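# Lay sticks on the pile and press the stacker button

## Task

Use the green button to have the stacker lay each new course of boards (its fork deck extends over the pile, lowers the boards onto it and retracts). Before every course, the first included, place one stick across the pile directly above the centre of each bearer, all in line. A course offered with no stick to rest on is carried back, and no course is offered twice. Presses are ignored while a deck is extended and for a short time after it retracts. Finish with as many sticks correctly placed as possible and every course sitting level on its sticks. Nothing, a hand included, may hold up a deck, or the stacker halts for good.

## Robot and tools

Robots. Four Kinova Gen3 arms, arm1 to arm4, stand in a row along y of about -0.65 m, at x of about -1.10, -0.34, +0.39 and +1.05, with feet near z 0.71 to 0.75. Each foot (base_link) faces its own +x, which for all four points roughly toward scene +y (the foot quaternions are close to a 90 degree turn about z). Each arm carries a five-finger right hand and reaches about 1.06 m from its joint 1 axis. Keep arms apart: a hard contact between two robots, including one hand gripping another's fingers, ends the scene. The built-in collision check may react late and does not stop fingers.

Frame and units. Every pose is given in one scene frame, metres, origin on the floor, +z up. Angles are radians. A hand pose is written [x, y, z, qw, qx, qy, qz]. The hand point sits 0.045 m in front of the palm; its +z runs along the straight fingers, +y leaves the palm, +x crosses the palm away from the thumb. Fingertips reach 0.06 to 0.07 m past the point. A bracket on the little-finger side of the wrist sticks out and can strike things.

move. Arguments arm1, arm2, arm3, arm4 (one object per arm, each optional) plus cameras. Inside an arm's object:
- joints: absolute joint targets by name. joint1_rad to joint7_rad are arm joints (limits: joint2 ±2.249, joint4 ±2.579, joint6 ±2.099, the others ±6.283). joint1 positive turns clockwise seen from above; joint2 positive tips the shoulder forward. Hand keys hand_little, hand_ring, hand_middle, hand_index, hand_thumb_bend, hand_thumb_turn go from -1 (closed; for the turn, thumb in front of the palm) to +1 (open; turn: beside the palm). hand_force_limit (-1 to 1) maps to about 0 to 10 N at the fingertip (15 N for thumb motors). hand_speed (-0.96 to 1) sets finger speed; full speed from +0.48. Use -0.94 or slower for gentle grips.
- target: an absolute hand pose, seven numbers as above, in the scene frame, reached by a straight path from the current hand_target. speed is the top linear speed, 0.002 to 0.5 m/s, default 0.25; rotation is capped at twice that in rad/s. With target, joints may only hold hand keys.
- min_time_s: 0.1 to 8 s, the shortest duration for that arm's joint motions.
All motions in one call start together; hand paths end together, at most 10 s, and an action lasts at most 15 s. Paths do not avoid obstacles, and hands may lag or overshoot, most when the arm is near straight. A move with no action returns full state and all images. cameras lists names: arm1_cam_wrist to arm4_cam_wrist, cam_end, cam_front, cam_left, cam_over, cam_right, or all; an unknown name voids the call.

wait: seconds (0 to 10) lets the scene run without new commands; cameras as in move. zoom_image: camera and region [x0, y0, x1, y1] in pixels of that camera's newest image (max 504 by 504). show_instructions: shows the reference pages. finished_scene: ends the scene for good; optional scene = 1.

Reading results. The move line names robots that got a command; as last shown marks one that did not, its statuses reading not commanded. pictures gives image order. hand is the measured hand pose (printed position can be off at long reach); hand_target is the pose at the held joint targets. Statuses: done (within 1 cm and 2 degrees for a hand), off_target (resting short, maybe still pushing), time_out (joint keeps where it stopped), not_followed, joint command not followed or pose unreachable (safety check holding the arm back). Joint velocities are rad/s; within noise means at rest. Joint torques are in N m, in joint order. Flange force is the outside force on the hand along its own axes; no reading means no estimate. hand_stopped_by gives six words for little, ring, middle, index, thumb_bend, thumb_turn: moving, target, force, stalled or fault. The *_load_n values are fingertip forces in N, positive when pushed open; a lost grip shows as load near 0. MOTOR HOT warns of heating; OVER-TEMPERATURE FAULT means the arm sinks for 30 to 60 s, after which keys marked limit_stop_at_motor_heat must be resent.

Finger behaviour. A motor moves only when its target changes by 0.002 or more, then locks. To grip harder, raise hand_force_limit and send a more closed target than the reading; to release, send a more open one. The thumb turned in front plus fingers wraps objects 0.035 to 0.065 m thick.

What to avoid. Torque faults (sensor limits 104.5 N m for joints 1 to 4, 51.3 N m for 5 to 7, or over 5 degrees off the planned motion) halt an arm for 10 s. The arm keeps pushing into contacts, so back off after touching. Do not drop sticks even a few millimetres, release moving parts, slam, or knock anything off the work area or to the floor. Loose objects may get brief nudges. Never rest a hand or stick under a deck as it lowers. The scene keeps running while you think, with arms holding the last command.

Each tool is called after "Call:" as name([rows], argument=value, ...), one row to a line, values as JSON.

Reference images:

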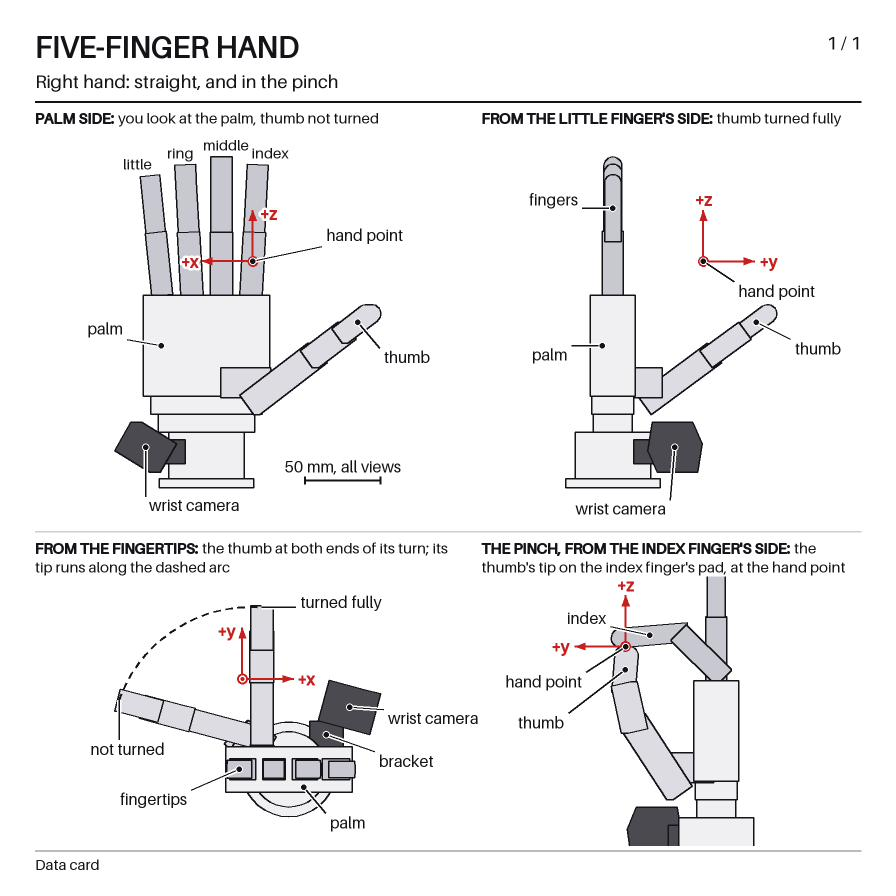

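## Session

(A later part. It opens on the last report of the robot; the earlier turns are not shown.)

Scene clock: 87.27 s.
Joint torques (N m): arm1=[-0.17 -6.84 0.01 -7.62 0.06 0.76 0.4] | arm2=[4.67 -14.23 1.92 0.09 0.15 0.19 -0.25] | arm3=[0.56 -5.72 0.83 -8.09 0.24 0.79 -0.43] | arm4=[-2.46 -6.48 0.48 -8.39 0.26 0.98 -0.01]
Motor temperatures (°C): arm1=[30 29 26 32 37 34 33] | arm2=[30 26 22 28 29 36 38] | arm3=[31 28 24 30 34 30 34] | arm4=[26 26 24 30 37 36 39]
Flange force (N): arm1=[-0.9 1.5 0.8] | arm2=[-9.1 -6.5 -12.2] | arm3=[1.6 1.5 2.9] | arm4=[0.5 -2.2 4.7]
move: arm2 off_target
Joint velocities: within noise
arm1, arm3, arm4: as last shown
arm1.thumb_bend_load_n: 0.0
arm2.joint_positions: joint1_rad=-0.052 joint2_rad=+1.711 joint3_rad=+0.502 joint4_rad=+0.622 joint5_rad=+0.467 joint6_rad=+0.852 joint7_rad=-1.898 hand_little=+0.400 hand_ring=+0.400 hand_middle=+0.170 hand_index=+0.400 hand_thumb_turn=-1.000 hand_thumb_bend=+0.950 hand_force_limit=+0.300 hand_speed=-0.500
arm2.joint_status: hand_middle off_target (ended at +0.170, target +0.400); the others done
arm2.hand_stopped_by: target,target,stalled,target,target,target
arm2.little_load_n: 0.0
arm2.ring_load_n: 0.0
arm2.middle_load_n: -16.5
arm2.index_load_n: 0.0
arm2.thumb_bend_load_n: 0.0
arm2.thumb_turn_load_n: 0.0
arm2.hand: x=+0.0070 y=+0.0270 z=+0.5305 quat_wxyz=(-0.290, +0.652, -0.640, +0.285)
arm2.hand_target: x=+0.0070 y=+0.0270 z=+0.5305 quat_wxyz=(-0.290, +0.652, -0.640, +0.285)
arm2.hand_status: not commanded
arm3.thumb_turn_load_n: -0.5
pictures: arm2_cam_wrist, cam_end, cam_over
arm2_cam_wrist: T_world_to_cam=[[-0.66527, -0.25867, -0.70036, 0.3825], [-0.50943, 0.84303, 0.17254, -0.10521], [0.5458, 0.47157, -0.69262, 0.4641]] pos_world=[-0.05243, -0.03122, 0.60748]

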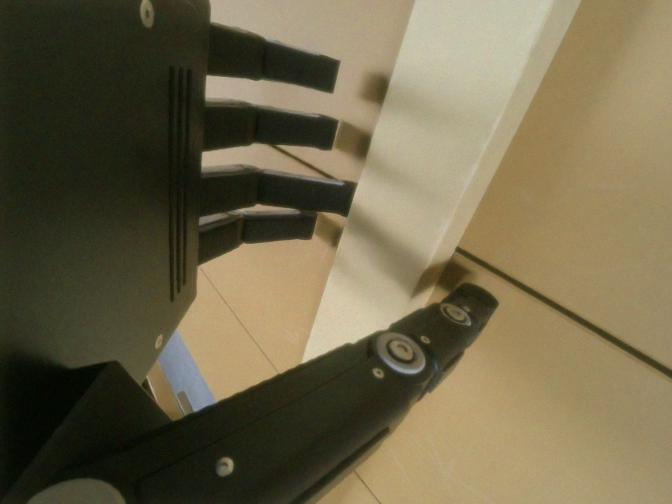

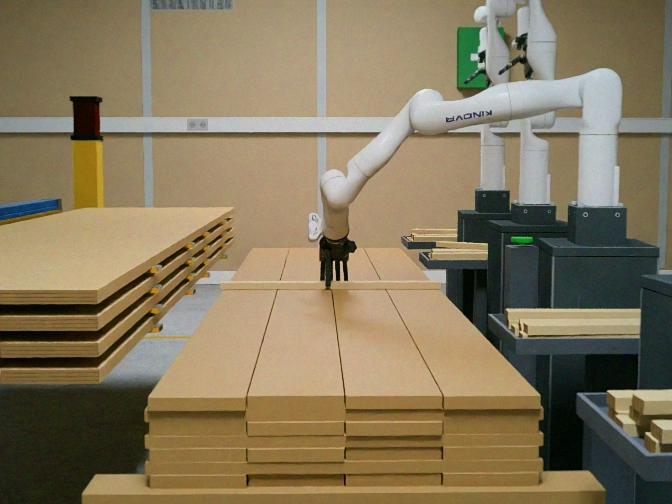

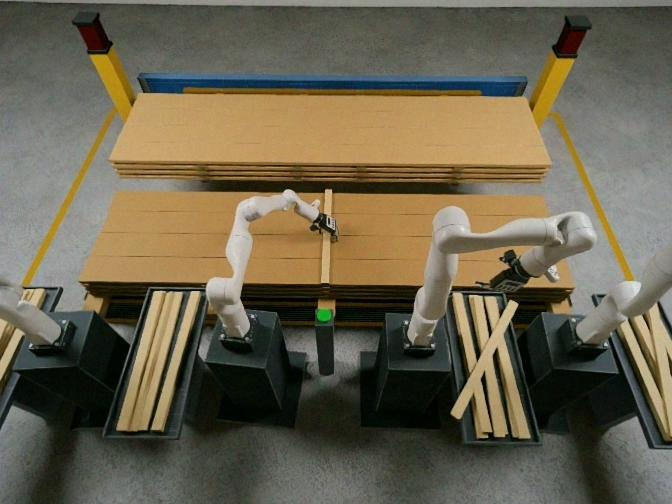

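Call:
move(arm2={"target":[0.0080,0.027,0.60,0.2904,-0.6521,0.6397,-0.2848],"speed":0.1}, cameras=["arm2_cam_wrist","cam_over","cam_end","cam_front"])

Call:
zoom_image(camera="cam_over", region=[250, 170, 410, 340])

Call:
zoom_image(camera="cam_end", region=[200, 230, 460, 330])

Scene clock: 88.70 s.
Joint torques (N m): arm1=[-0.15 -6.84 0.04 -7.65 0.07 0.72 0.41] | arm2=[0.36 -25.94 5 -4.39 1.37 0.47 -0.35] | arm3=[0.49 -5.74 0.8 -8.13 0.2 0.79 -0.42] | arm4=[-2.39 -6.46 0.42 -8.36 0.25 1 -0.01]
Motor temperatures (°C): arm1=[30 29 26 32 37 34 33] | arm2=[30 26 22 28 29 36 38] | arm3=[31 28 24 30 34 30 34] | arm4=[26 26 24 30 37 36 39]
Flange force (N): arm1=[-0.8 1.6 0.8] | arm2=[-8.1 1.7 3.5] | arm3=[1.6 1.3 3.0] | arm4=[0.5 -2.3 4.6]
move: arm2 done
Joint velocities: within noise
arm1, arm3, arm4: as last shown
arm2.joint_positions: joint1_rad=-0.081 joint2_rad=+1.551 joint3_rad=+0.502 joint4_rad=+0.795 joint5_rad=+0.474 joint6_rad=+0.817 joint7_rad=-1.861 hand_little=+0.400 hand_ring=+0.400 hand_middle=+0.172 hand_index=+0.400 hand_thumb_turn=-1.000 hand_thumb_bend=+0.950 hand_force_limit=+0.300 hand_speed=-0.500
arm2.joint_status: not commanded
arm2.hand_stopped_by: target,target,stalled,target,target,target
arm2.little_load_n: 0.0
arm2.ring_load_n: 0.0
arm2.middle_load_n: 0.0
arm2.index_load_n: 0.5
arm2.thumb_bend_load_n: 0.0
arm2.thumb_turn_load_n: 0.0
arm2.hand: x=+0.0080 y=+0.0270 z=+0.6000 quat_wxyz=(-0.290, +0.652, -0.640, +0.285)
arm2.hand_target: x=+0.0080 y=+0.0270 z=+0.6000 quat_wxyz=(-0.290, +0.652, -0.640, +0.285)
arm2.hand_status: done (0.000 m and 0.0 deg from the pose sent, 0.069 m and 0.0 deg at the start)
arm3.thumb_turn_load_n: 0.0
pictures: arm2_cam_wrist, cam_end, cam_front, cam_over
arm2_cam_wrist: T_world_to_cam=[[-0.66527, -0.25867, -0.70036, 0.43184], [-0.50943, 0.84303, 0.17254, -0.11669], [0.5458, 0.47157, -0.69262, 0.51169]] pos_world=[-0.05143, -0.03122, 0.67698]

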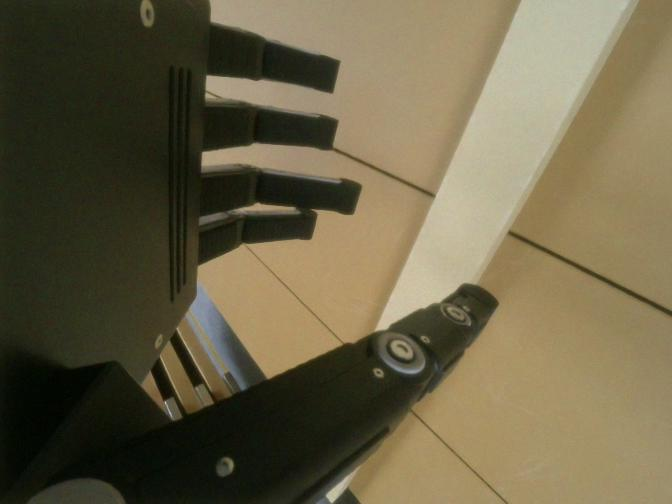

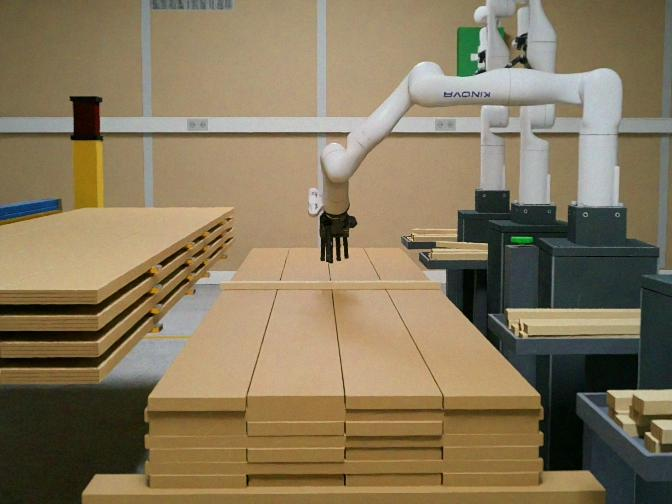

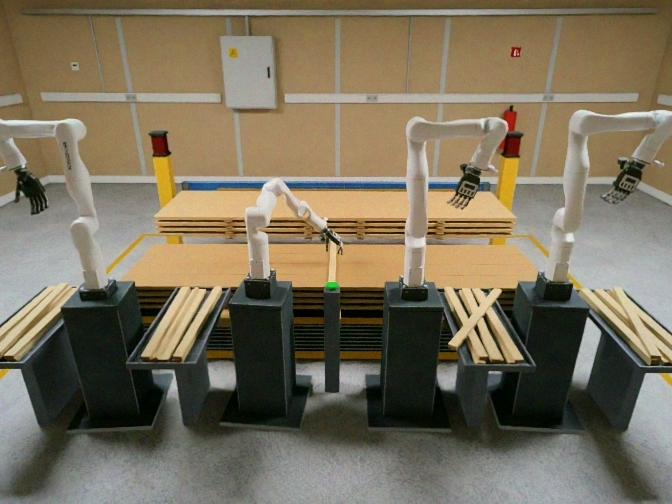

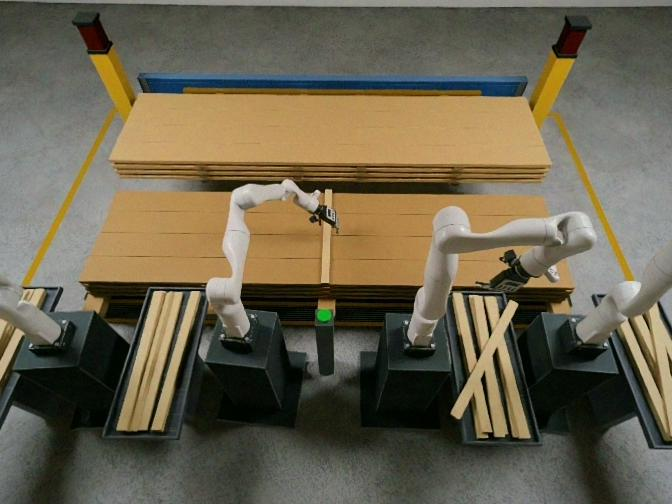

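Scaled by 2.965 from the camera's image (finer frame: 960x720).

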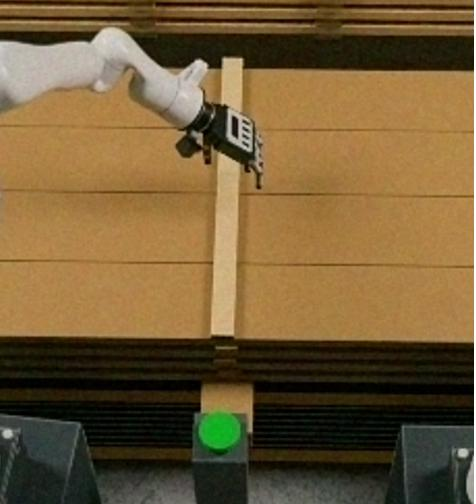

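Scaled by 1.938 from the camera's image (finer frame: 960x720).

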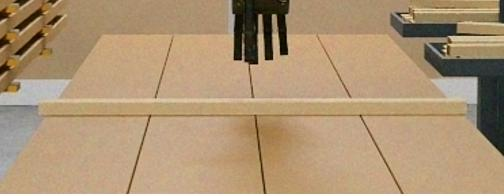

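Call:
move(arm1={"target":[-1.4318,-0.6842,0.75,0.2984,-0.6702,0.6206,-0.2763],"speed":0.25}, arm2={"target":[0.008,-0.03,0.75,0.2904,-0.6521,0.6397,-0.2848],"speed":0.25}, arm3={"target":[0.680,-0.6786,0.75,0.3591,-0.8065,-0.4288,0.1909],"speed":0.25}, arm4={"target":[1.4202,-0.711,0.75,0.3207,-0.7202,-0.5617,0.2501],"speed":0.25})

Call:
move(arm1={"target":[-1.4318,-0.6842,0.64,0.2984,-0.6702,0.6206,-0.2763],"speed":0.2}, arm2={"joints":{"joint1_rad":-1.672,"joint2_rad":-0.05,"joint3_rad":0,"joint4_rad":1.6,"joint5_rad":0,"joint6_rad":1.94,"joint7_rad":-1.57,"hand_middle":0.4},"min_time_s":2.5}, arm3={"target":[0.680,-0.6786,0.64,0.3591,-0.8065,-0.4288,0.1909],"speed":0.2}, arm4={"target":[1.4202,-0.711,0.64,0.3207,-0.7202,-0.5617,0.2501],"speed":0.2}, cameras=["all"])

Scene clock: 99.53 s.
Joint torques (N m): arm1=[-0.25 -19.18 0.99 -3.77 0.17 1.81 0.39] | arm2=[0.34 -23.35 5.75 -4.35 1.22 0.4 -0.37] | arm3=[0.43 -16.43 2 -3.23 0.21 1.85 -0.49] | arm4=[-2.39 -20.88 2.07 -4.52 0.4 2.04 -0.04]
Motor temperatures (°C): arm1=[30 29 26 32 37 34 33] | arm2=[30 26 22 28 29 36 38] | arm3=[31 28 24 30 34 30 34] | arm4=[26 26 24 30 37 36 39]
Flange force (N): arm1=[0.7 1.3 1.6] | arm2=[-6.3 0.6 2.2] | arm3=[-0.6 -4.1 2.5] | arm4=[-3.4 -0.1 3.0]
move: arm1 done; arm2 done; arm3 done; arm4 done
Joint velocities: within noise
arm1.joint_positions: joint1_rad=-1.731 joint2_rad=+0.908 joint3_rad=+0.112 joint4_rad=+1.554 joint5_rad=-0.118 joint6_rad=+1.528 joint7_rad=-3.135 hand_little=+0.400 hand_ring=+0.400 hand_middle=+0.400 hand_index=+0.400 hand_thumb_turn=-1.000 hand_thumb_bend=+1.000 hand_force_limit=+0.000 hand_speed=+0.300
arm1.joint_status: not commanded
arm1.hand_stopped_by: target,target,target,target,target,target
arm1.little_load_n: 0.0
arm1.ring_load_n: 0.0
arm1.middle_load_n: 0.0
arm1.index_load_n: 0.0
arm1.thumb_bend_load_n: 0.0
arm1.thumb_turn_load_n: -0.5
arm1.hand: x=-1.4318 y=-0.6842 z=+0.7500 quat_wxyz=(-0.298, +0.670, -0.621, +0.276)
arm1.hand_target: x=-1.4318 y=-0.6842 z=+0.7500 quat_wxyz=(-0.298, +0.670, -0.621, +0.276)
arm1.hand_status: done (0.000 m and 0.0 deg from the pose sent, 0.376 m and 90.3 deg at the start)
arm2.joint_positions: joint1_rad=-0.161 joint2_rad=+1.174 joint3_rad=+0.547 joint4_rad=+1.250 joint5_rad=+0.526 joint6_rad=+0.698 joint7_rad=-1.812 hand_little=+0.400 hand_ring=+0.400 hand_middle=+0.172 hand_index=+0.400 hand_thumb_turn=-1.000 hand_thumb_bend=+0.950 hand_force_limit=+0.300 hand_speed=-0.500
arm2.joint_status: not commanded
arm2.hand_stopped_by: target,target,stalled,target,target,target
arm2.little_load_n: 0.0
arm2.ring_load_n: 0.0
arm2.middle_load_n: 0.0
arm2.index_load_n: 0.0
arm2.thumb_bend_load_n: 0.0
arm2.thumb_turn_load_n: 0.0
arm2.hand: x=+0.0080 y=-0.0300 z=+0.7500 quat_wxyz=(-0.290, +0.652, -0.640, +0.285)
arm2.hand_target: x=+0.0080 y=-0.0300 z=+0.7500 quat_wxyz=(-0.290, +0.652, -0.640, +0.285)
arm2.hand_status: done (0.000 m and 0.0 deg from the pose sent, 0.160 m and 0.0 deg at the start)
arm3.joint_positions: joint1_rad=+1.564 joint2_rad=+0.911 joint3_rad=+0.257 joint4_rad=+1.713 joint5_rad=-0.455 joint6_rad=+1.414 joint7_rad=-3.209 hand_little=+0.400 hand_ring=+0.400 hand_middle=+0.400 hand_index=+0.400 hand_thumb_turn=-1.000 hand_thumb_bend=+1.000 hand_force_limit=+0.000 hand_speed=+0.300
arm3.joint_status: not commanded
arm3.hand_stopped_by: target,target,target,target,target,target
arm3.little_load_n: 0.0
arm3.ring_load_n: 0.0
arm3.middle_load_n: 0.0
arm3.index_load_n: 0.0
arm3.thumb_bend_load_n: 0.0
arm3.thumb_turn_load_n: 0.0
arm3.hand: x=+0.6800 y=-0.6786 z=+0.7500 quat_wxyz=(+0.359, -0.807, -0.429, +0.191)
arm3.hand_target: x=+0.6800 y=-0.6786 z=+0.7500 quat_wxyz=(+0.359, -0.807, -0.429, +0.191)
arm3.hand_status: done (0.000 m and 0.0 deg from the pose sent, 0.388 m and 122.4 deg at the start)
arm4.joint_positions: joint1_rad=+1.472 joint2_rad=+1.072 joint3_rad=+0.244 joint4_rad=+1.347 joint5_rad=-0.261 joint6_rad=+1.601 joint7_rad=-3.094 hand_little=+0.400 hand_ring=+0.400 hand_middle=+0.400 hand_index=+0.400 hand_thumb_turn=-1.000 hand_thumb_bend=+1.000 hand_force_limit=+0.000 hand_speed=+0.300
arm4.joint_status: not commanded
arm4.hand_stopped_by: target,target,target,target,target,target
arm4.little_load_n: 0.0
arm4.ring_load_n: 0.0
arm4.middle_load_n: 0.0
arm4.index_load_n: 0.0
arm4.thumb_bend_load_n: 0.0
arm4.thumb_turn_load_n: 0.0
arm4.hand: x=+1.4202 y=-0.7110 z=+0.7500 quat_wxyz=(+0.321, -0.720, -0.562, +0.250)
arm4.hand_target: x=+1.4202 y=-0.7110 z=+0.7500 quat_wxyz=(+0.321, -0.720, -0.562, +0.250)
arm4.hand_status: done (0.000 m and 0.0 deg from the pose sent, 0.439 m and 105.1 deg at the start)
pictures: none

Scene clock: 102.43 s.
Joint torques (N m): arm1=[-0.25 -20.14 0.89 -2.59 0.19 1.79 0.36] | arm2=[0.44 -6.64 -0.17 -6.32 0.12 0.76 -0.3] | arm3=[0.46 -17.48 1.99 -1.77 0.31 1.85 -0.47] | arm4=[-2.42 -21.59 2.04 -3.55 0.4 2.05 -0.06]
Motor temperatures (°C): arm1=[30 29 26 32 37 34 33] | arm2=[30 27 22 28 29 36 38] | arm3=[31 28 24 30 34 30 34] | arm4=[26 26 24 30 37 36 39]
Flange force (N): arm1=[0.5 0.8 1.9] | arm2=[-1.8 -0.8 -4.0] | arm3=[-0.3 -4.6 1.7] | arm4=[-3.4 -0.8 2.9]
move: arm1 done; arm2 off_target; arm3 done; arm4 done
Joint velocities: within noise
arm1.joint_positions: joint1_rad=-1.720 joint2_rad=+1.125 joint3_rad=+0.096 joint4_rad=+1.523 joint5_rad=-0.132 joint6_rad=+1.342 joint7_rad=-3.122 hand_little=+0.400 hand_ring=+0.400 hand_middle=+0.400 hand_index=+0.400 hand_thumb_turn=-1.000 hand_thumb_bend=+1.000 hand_force_limit=+0.000 hand_speed=+0.300
arm1.joint_status: not commanded
arm1.hand_stopped_by: target,target,target,target,target,target
arm1.little_load_n: 0.0
arm1.ring_load_n: 0.0
arm1.middle_load_n: 0.0
arm1.index_load_n: 0.0
arm1.thumb_bend_load_n: 0.0
arm1.thumb_turn_load_n: 0.0
arm1.hand: x=-1.4318 y=-0.6842 z=+0.6400 quat_wxyz=(-0.298, +0.670, -0.621, +0.276)
arm1.hand_target: x=-1.4318 y=-0.6842 z=+0.6400 quat_wxyz=(-0.298, +0.670, -0.621, +0.276)
arm1.hand_status: done (0.000 m and 0.0 deg from the pose sent, 0.110 m and 0.0 deg at the start)
arm2.joint_positions: joint1_rad=-1.672 joint2_rad=-0.050 joint3_rad=+0.000 joint4_rad=+1.600 joint5_rad=+0.000 joint6_rad=+1.940 joint7_rad=-1.570 hand_little=+0.400 hand_ring=+0.400 hand_middle=+0.172 hand_index=+0.400 hand_thumb_turn=-1.000 hand_thumb_bend=+0.950 hand_force_limit=+0.300 hand_speed=-0.500
arm2.joint_status: hand_middle off_target (ended at +0.172, target +0.400); the others done
arm2.hand_stopped_by: target,target,stalled,target,target,target
arm2.little_load_n: 0.0
arm2.ring_load_n: 0.0
arm2.middle_load_n: 0.0
arm2.index_load_n: 0.0
arm2.thumb_bend_load_n: 0.0
arm2.thumb_turn_load_n: 0.0
arm2.hand: x=-0.5457 y=-0.6850 z=+1.1522 quat_wxyz=(+0.000, +0.985, +0.000, +0.171)
arm2.hand_target: x=-0.5457 y=-0.6850 z=+1.1522 quat_wxyz=(+0.000, +0.985, +0.000, +0.171)
arm2.hand_status: not commanded
arm3.joint_positions: joint1_rad=+1.589 joint2_rad=+1.145 joint3_rad=+0.217 joint4_rad=+1.668 joint5_rad=-0.509 joint6_rad=+1.237 joint7_rad=-3.140 hand_little=+0.400 hand_ring=+0.400 hand_middle=+0.400 hand_index=+0.400 hand_thumb_turn=-1.000 hand_thumb_bend=+1.000 hand_force_limit=+0.000 hand_speed=+0.300
arm3.joint_status: not commanded
arm3.hand_stopped_by: target,target,target,target,target,target
arm3.little_load_n: 0.0
arm3.ring_load_n: 0.0
arm3.middle_load_n: 0.0
arm3.index_load_n: 0.0
arm3.thumb_bend_load_n: 0.0
arm3.thumb_turn_load_n: 0.0
arm3.hand: x=+0.6800 y=-0.6786 z=+0.6400 quat_wxyz=(+0.359, -0.807, -0.429, +0.191)
arm3.hand_target: x=+0.6800 y=-0.6786 z=+0.6400 quat_wxyz=(+0.359, -0.807, -0.429, +0.191)
arm3.hand_status: done (0.000 m and 0.0 deg from the pose sent, 0.110 m and 0.0 deg at the start)
arm4.joint_positions: joint1_rad=+1.487 joint2_rad=+1.283 joint3_rad=+0.219 joint4_rad=+1.280 joint5_rad=-0.290 joint6_rad=+1.458 joint7_rad=-3.082 hand_little=+0.400 hand_ring=+0.400 hand_middle=+0.400 hand_index=+0.400 hand_thumb_turn=-1.000 hand_thumb_bend=+1.000 hand_force_limit=+0.000 hand_speed=+0.300
arm4.joint_status: not commanded
arm4.hand_stopped_by: target,target,target,target,target,target
arm4.little_load_n: 0.0
arm4.ring_load_n: 0.0
arm4.middle_load_n: 0.0
arm4.index_load_n: 0.0
arm4.thumb_bend_load_n: 0.0
arm4.thumb_turn_load_n: 0.0
arm4.hand: x=+1.4202 y=-0.7110 z=+0.6400 quat_wxyz=(+0.321, -0.720, -0.562, +0.250)
arm4.hand_target: x=+1.4202 y=-0.7110 z=+0.6400 quat_wxyz=(+0.321, -0.720, -0.562, +0.250)
arm4.hand_status: done (0.000 m and 0.0 deg from the pose sent, 0.110 m and 0.0 deg at the start)
pictures: arm1_cam_wrist, arm2_cam_wrist, arm3_cam_wrist, arm4_cam_wrist, cam_end, cam_front, cam_left, cam_over, cam_right
arm1_cam_wrist: T_world_to_cam=[[-0.60001, -0.29375, -0.74411, -0.58181], [-0.58099, 0.79942, 0.1529, -0.38155], [0.54994, 0.52406, -0.65033, 1.67501]] pos_world=[-1.49193, -0.74368, 0.71472]
arm2_cam_wrist: T_world_to_cam=[[0.22209, -0.96877, 0.1103, -0.67029], [-0.96523, -0.20245, 0.16539, -0.85042], [-0.13789, -0.14319, -0.98004, 1.06903]] pos_world=[-0.52457, -0.66844, 1.26227]
arm3_cam_wrist: T_world_to_cam=[[0.68066, -0.11051, -0.72422, -0.07135], [0.00884, -0.98725, 0.15896, -0.7795], [-0.73255, -0.1146, -0.671, 0.96455]] pos_world=[0.76203, -0.66691, 0.71945]
arm4_cam_wrist: T_world_to_cam=[[0.68641, 0.03779, -0.72623, -0.47937], [0.26996, -0.94053, 0.20622, -1.18472], [-0.67525, -0.3376, -0.6558, 1.25302]] pos_world=[1.49497, -0.67314, 0.7179]

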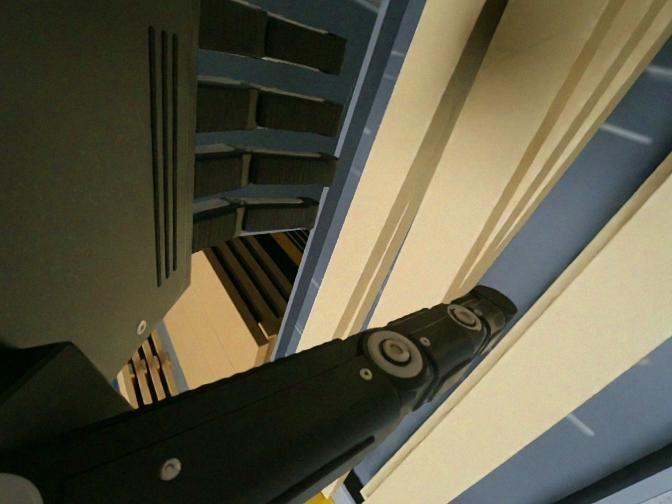

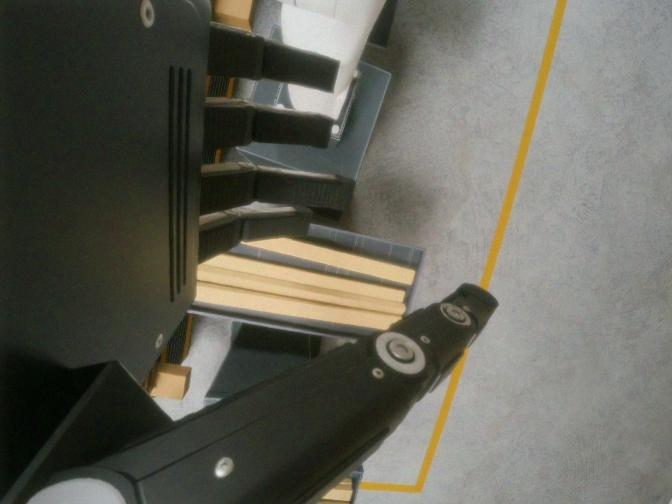

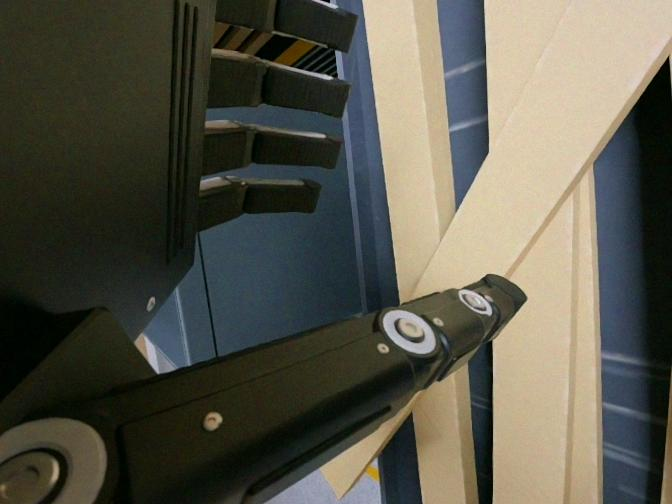

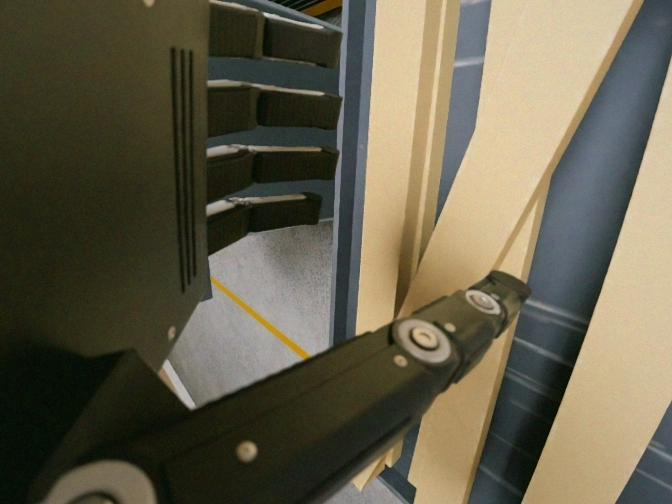

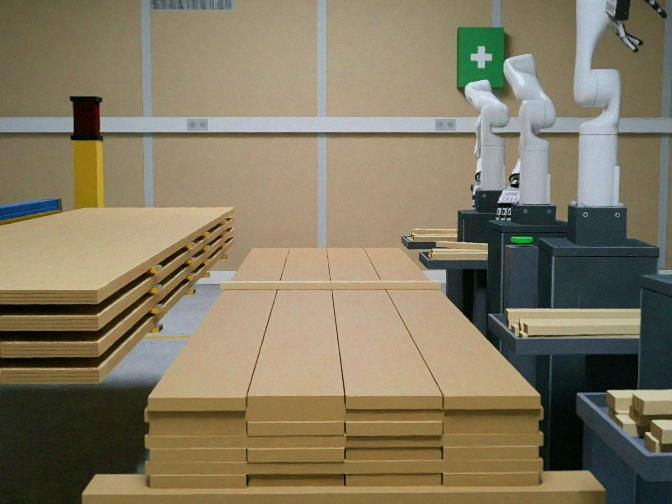

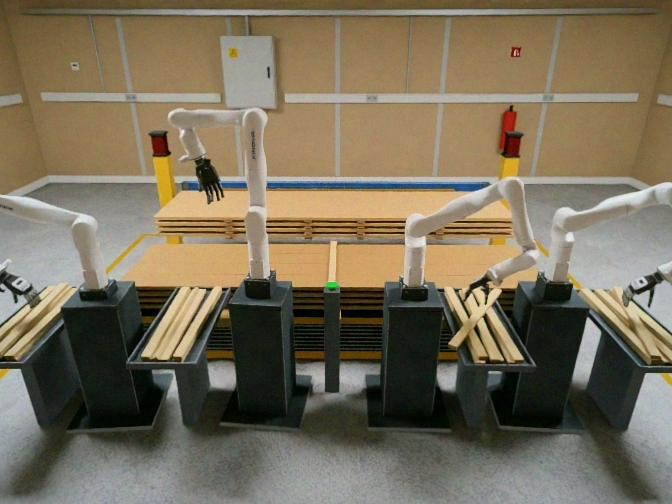

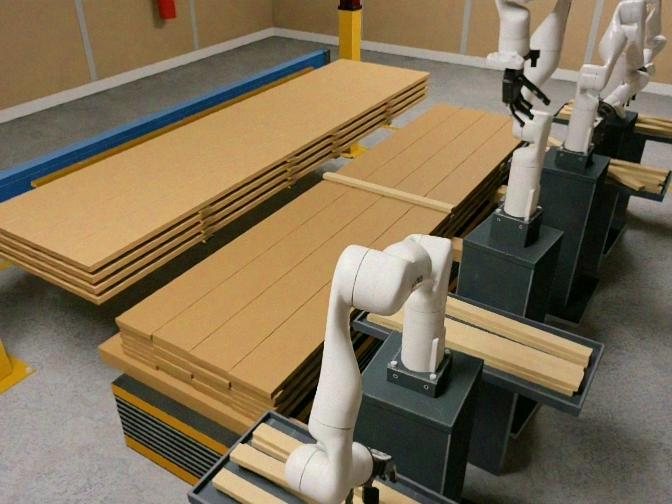

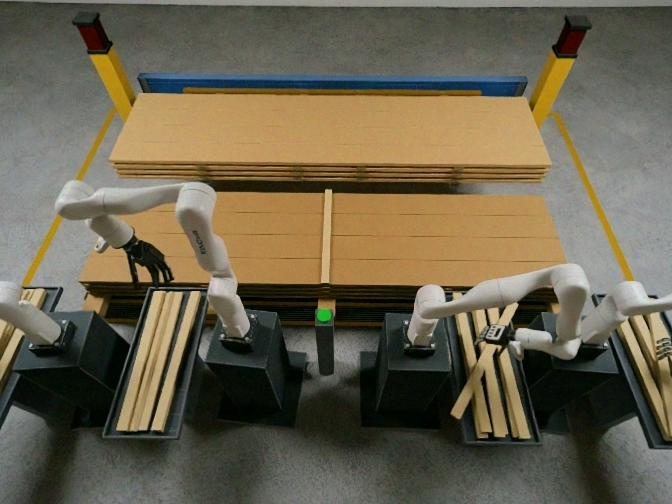

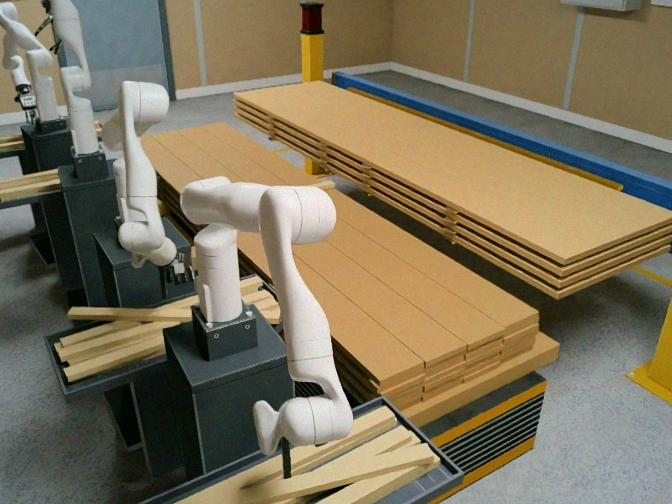

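Call:
zoom_image(camera="arm1_cam_wrist", region=[260, 0, 672, 320])

Call:
zoom_image(camera="arm2_cam_wrist", region=[180, 200, 460, 350])

Call:
zoom_image(camera="cam_over", region=[90, 270, 230, 450])

Call:
zoom_image(camera="cam_left", region=[200, 390, 420, 504])

Scaled by 1.223 from the camera's image (finer frame: 960x720).

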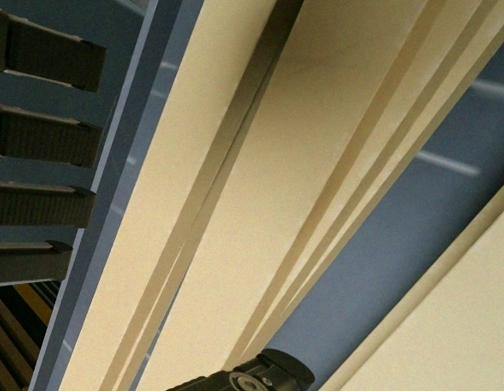

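Scaled by 1.800 from the camera's image (finer frame: 960x720).

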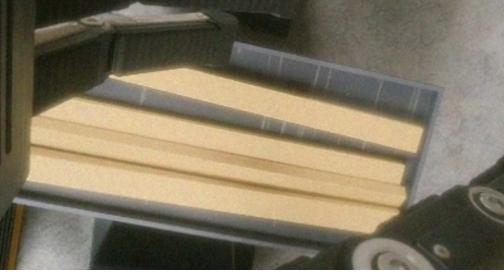

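Scaled by 2.800 from the camera's image (finer frame: 960x720).

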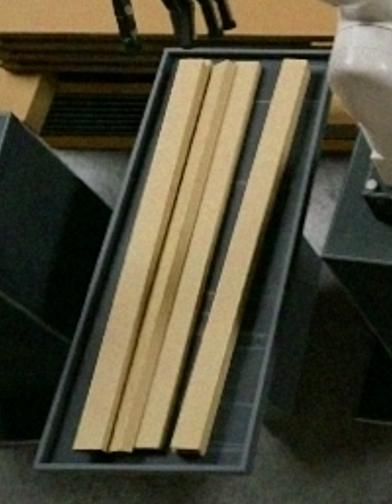

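Scaled by 2.291 from the camera's image (finer frame: 960x720).

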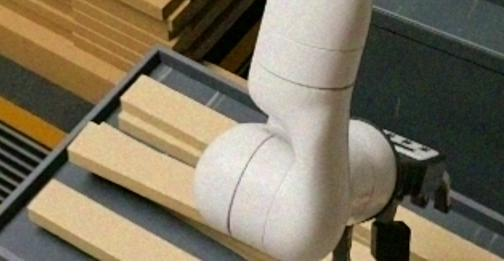

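Call:
move(arm1={"target":[-1.4228,-0.6892,0.585,0.2984,-0.6702,0.6206,-0.2763],"speed":0.12}, arm2={"target":[-0.6249,-0.676,0.68,0.2835,-0.6368,0.6549,-0.2916],"speed":0.25}, arm3={"target":[0.6856,-0.6896,0.585,0.3611,-0.8109,-0.4203,0.1872],"speed":0.12}, arm4={"target":[1.4246,-0.7067,0.585,0.3207,-0.7202,-0.5617,0.2501],"speed":0.12}, cameras=["arm1_cam_wrist","arm2_cam_wrist","arm3_cam_wrist","arm4_cam_wrist"])

Scene clock: 109.67 s.
Joint torques (N m): arm1=[-0.25 -20.31 0.86 -1.94 0.16 1.8 0.39] | arm2=[0.47 -18.98 0.59 -0.38 0.19 1.85 -0.37] | arm3=[0.44 -18.01 1.96 -1.45 0.34 1.85 -0.46] | arm4=[-2.37 -21.94 2.01 -3.37 0.41 2.07 -0.05]
Motor temperatures (°C): arm1=[30 29 26 32 37 34 33] | arm2=[30 26 22 28 29 36 38] | arm3=[31 28 24 30 34 30 34] | arm4=[26 26 24 30 37 36 39]
Flange force (N): arm1=[0.5 0.6 2.0] | arm2=[0.8 4.4 -0.9] | arm3=[-0.3 -5.1 1.5] | arm4=[-3.3 -1.5 2.9]
move: arm1 done; arm2 done; arm3 done; arm4 done
Joint velocities: within noise
arm1.joint_positions: joint1_rad=-1.725 joint2_rad=+1.234 joint3_rad=+0.084 joint4_rad=+1.507 joint5_rad=-0.145 joint6_rad=+1.250 joint7_rad=-3.124 hand_little=+0.400 hand_ring=+0.400 hand_middle=+0.400 hand_index=+0.400 hand_thumb_turn=-1.000 hand_thumb_bend=+1.000 hand_force_limit=+0.000 hand_speed=+0.300
arm1.joint_status: not commanded
arm1.hand_stopped_by: target,target,target,target,target,target
arm1.little_load_n: 0.0
arm1.ring_load_n: 0.0
arm1.middle_load_n: 0.0
arm1.index_load_n: 0.0
arm1.thumb_bend_load_n: 0.0
arm1.thumb_turn_load_n: 0.0
arm1.hand: x=-1.4228 y=-0.6892 z=+0.5850 quat_wxyz=(-0.298, +0.670, -0.621, +0.276)
arm1.hand_target: x=-1.4228 y=-0.6892 z=+0.5850 quat_wxyz=(-0.298, +0.670, -0.621, +0.276)
arm1.hand_status: done (0.000 m and 0.0 deg from the pose sent, 0.056 m and 0.0 deg at the start)
arm2.joint_positions: joint1_rad=-1.885 joint2_rad=+1.101 joint3_rad=+0.091 joint4_rad=+1.662 joint5_rad=-0.216 joint6_rad=+1.230 joint7_rad=-3.141 hand_little=+0.400 hand_ring=+0.400 hand_middle=+0.172 hand_index=+0.400 hand_thumb_turn=-1.000 hand_thumb_bend=+0.950 hand_force_limit=+0.300 hand_speed=-0.500
arm2.joint_status: not commanded
arm2.hand_stopped_by: target,target,stalled,target,target,target
arm2.little_load_n: 0.0
arm2.ring_load_n: 0.0
arm2.middle_load_n: 0.0
arm2.index_load_n: 0.0
arm2.thumb_bend_load_n: 0.0
arm2.thumb_turn_load_n: 0.0
arm2.hand: x=-0.6249 y=-0.6760 z=+0.6800 quat_wxyz=(-0.284, +0.637, -0.655, +0.292)
arm2.hand_target: x=-0.6249 y=-0.6760 z=+0.6800 quat_wxyz=(-0.284, +0.637, -0.655, +0.292)
arm2.hand_status: done (0.000 m and 0.0 deg from the pose sent, 0.479 m and 94.7 deg at the start)
arm3.joint_positions: joint1_rad=+1.626 joint2_rad=+1.273 joint3_rad=+0.207 joint4_rad=+1.585 joint5_rad=-0.529 joint6_rad=+1.196 joint7_rad=-3.120 hand_little=+0.400 hand_ring=+0.400 hand_middle=+0.400 hand_index=+0.400 hand_thumb_turn=-1.000 hand_thumb_bend=+1.000 hand_force_limit=+0.000 hand_speed=+0.300
arm3.joint_status: not commanded
arm3.hand_stopped_by: target,target,target,target,target,target
arm3.little_load_n: 0.0
arm3.ring_load_n: 0.0
arm3.middle_load_n: 0.0
arm3.index_load_n: 0.0
arm3.thumb_bend_load_n: 0.0
arm3.thumb_turn_load_n: 0.0
arm3.hand: x=+0.6856 y=-0.6896 z=+0.5850 quat_wxyz=(+0.361, -0.811, -0.420, +0.187)
arm3.hand_target: x=+0.6856 y=-0.6896 z=+0.5850 quat_wxyz=(+0.361, -0.811, -0.420, +0.187)
arm3.hand_status: done (0.000 m and 0.0 deg from the pose sent, 0.056 m and 1.2 deg at the start)
arm4.joint_positions: joint1_rad=+1.490 joint2_rad=+1.402 joint3_rad=+0.206 joint4_rad=+1.192 joint5_rad=-0.307 joint6_rad=+1.424 joint7_rad=-3.092 hand_little=+0.400 hand_ring=+0.400 hand_middle=+0.400 hand_index=+0.400 hand_thumb_turn=-1.000 hand_thumb_bend=+1.000 hand_force_limit=+0.000 hand_speed=+0.300
arm4.joint_status: not commanded
arm4.hand_stopped_by: target,target,target,target,target,target
arm4.little_load_n: 0.0
arm4.ring_load_n: 0.0
arm4.middle_load_n: 0.0
arm4.index_load_n: 0.0
arm4.thumb_bend_load_n: 0.0
arm4.thumb_turn_load_n: 0.0
arm4.hand: x=+1.4246 y=-0.7067 z=+0.5850 quat_wxyz=(+0.321, -0.720, -0.562, +0.250)
arm4.hand_target: x=+1.4246 y=-0.7067 z=+0.5850 quat_wxyz=(+0.321, -0.720, -0.562, +0.250)
arm4.hand_status: done (0.000 m and 0.0 deg from the pose sent, 0.055 m and 0.0 deg at the start)
arm1_cam_wrist: T_world_to_cam=[[-0.6, -0.29377, -0.74411, -0.61879], [-0.581, 0.79941, 0.15287, -0.36394], [0.54994, 0.52406, -0.65033, 1.63691]] pos_world=[-1.48293, -0.74868, 0.65972]
arm2_cam_wrist: T_world_to_cam=[[-0.67674, -0.22714, -0.70031, -0.10096], [-0.46908, 0.86617, 0.17236, 0.18072], [0.56744, 0.44515, -0.69272, 1.23981]] pos_world=[-0.68707, -0.73137, 0.75698]
arm3_cam_wrist: T_world_to_cam=[[0.67805, -0.12468, -0.72437, -0.12409], [-0.01171, -0.98721, 0.15897, -0.76762], [-0.73493, -0.09931, -0.67084, 0.94256]] pos_world=[0.76787, -0.67967, 0.66445]
arm4_cam_wrist: T_world_to_cam=[[0.68641, 0.03779, -0.72623, -0.52256], [0.26996, -0.94053, 0.20622, -1.17055], [-0.67525, -0.3376, -0.6558, 1.22144]] pos_world=[1.49947, -0.66884, 0.6629]

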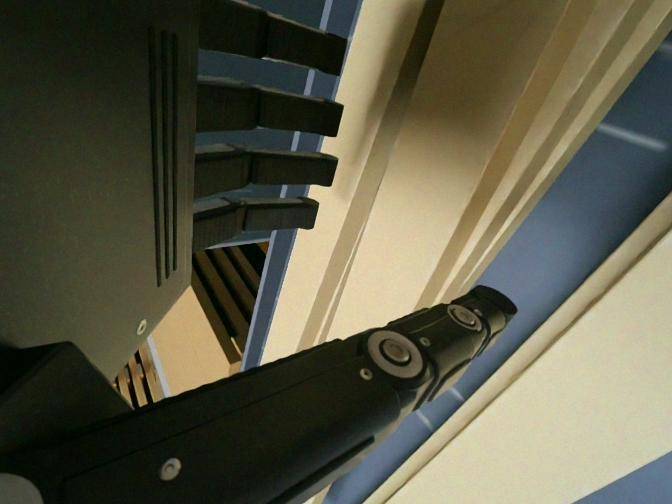

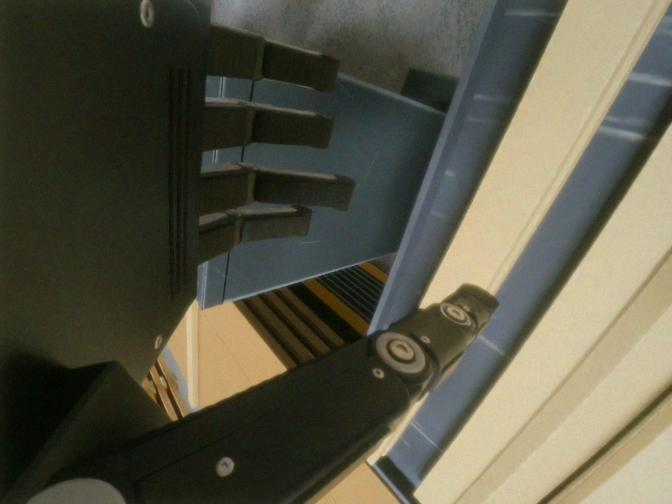

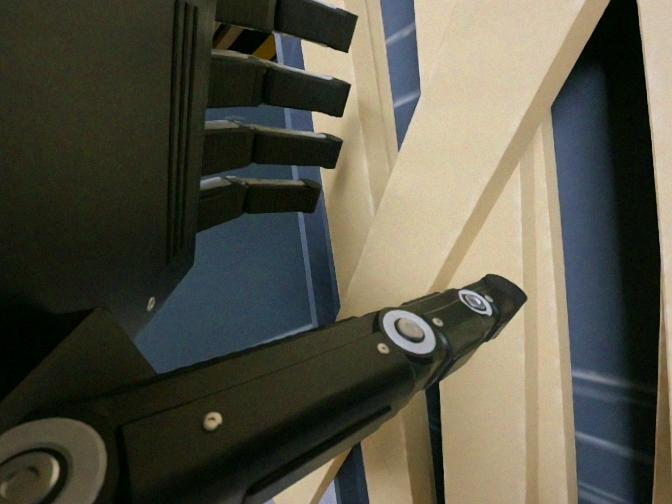

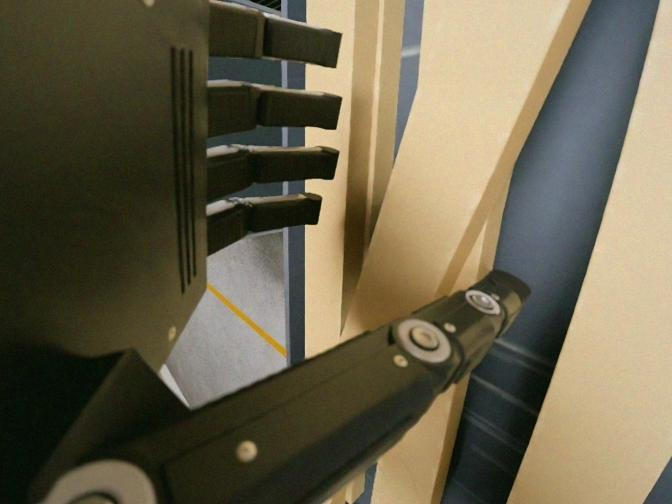

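Call:
zoom_image(camera="arm1_cam_wrist", region=[260, 0, 672, 320])

Call:
zoom_image(camera="arm3_cam_wrist", region=[260, 0, 672, 320])

Call:
zoom_image(camera="arm4_cam_wrist", region=[260, 0, 672, 320])

Call:
zoom_image(camera="arm2_cam_wrist", region=[260, 0, 672, 320])

Scaled by 1.223 from the camera's image (finer frame: 960x720).

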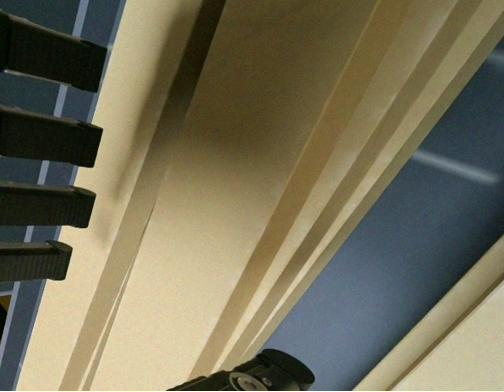

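Scaled by 1.223 from the camera's image (finer frame: 960x720).

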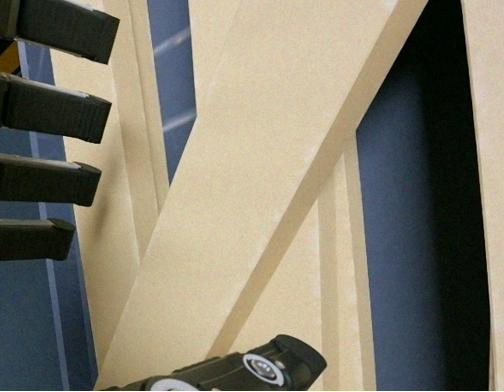

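Scaled by 1.223 from the camera's image (finer frame: 960x720).

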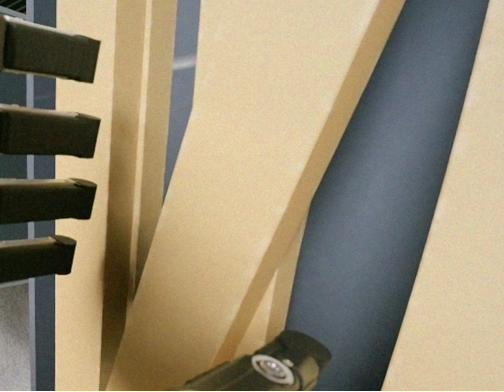

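Scaled by 1.223 from the camera's image (finer frame: 960x720).

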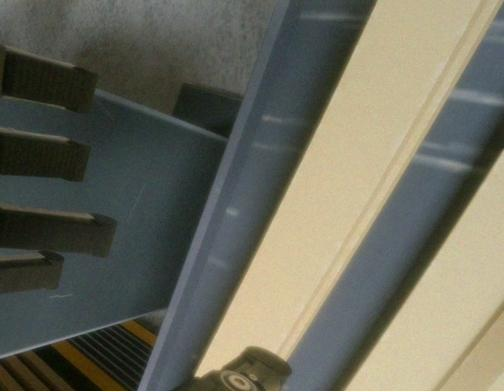

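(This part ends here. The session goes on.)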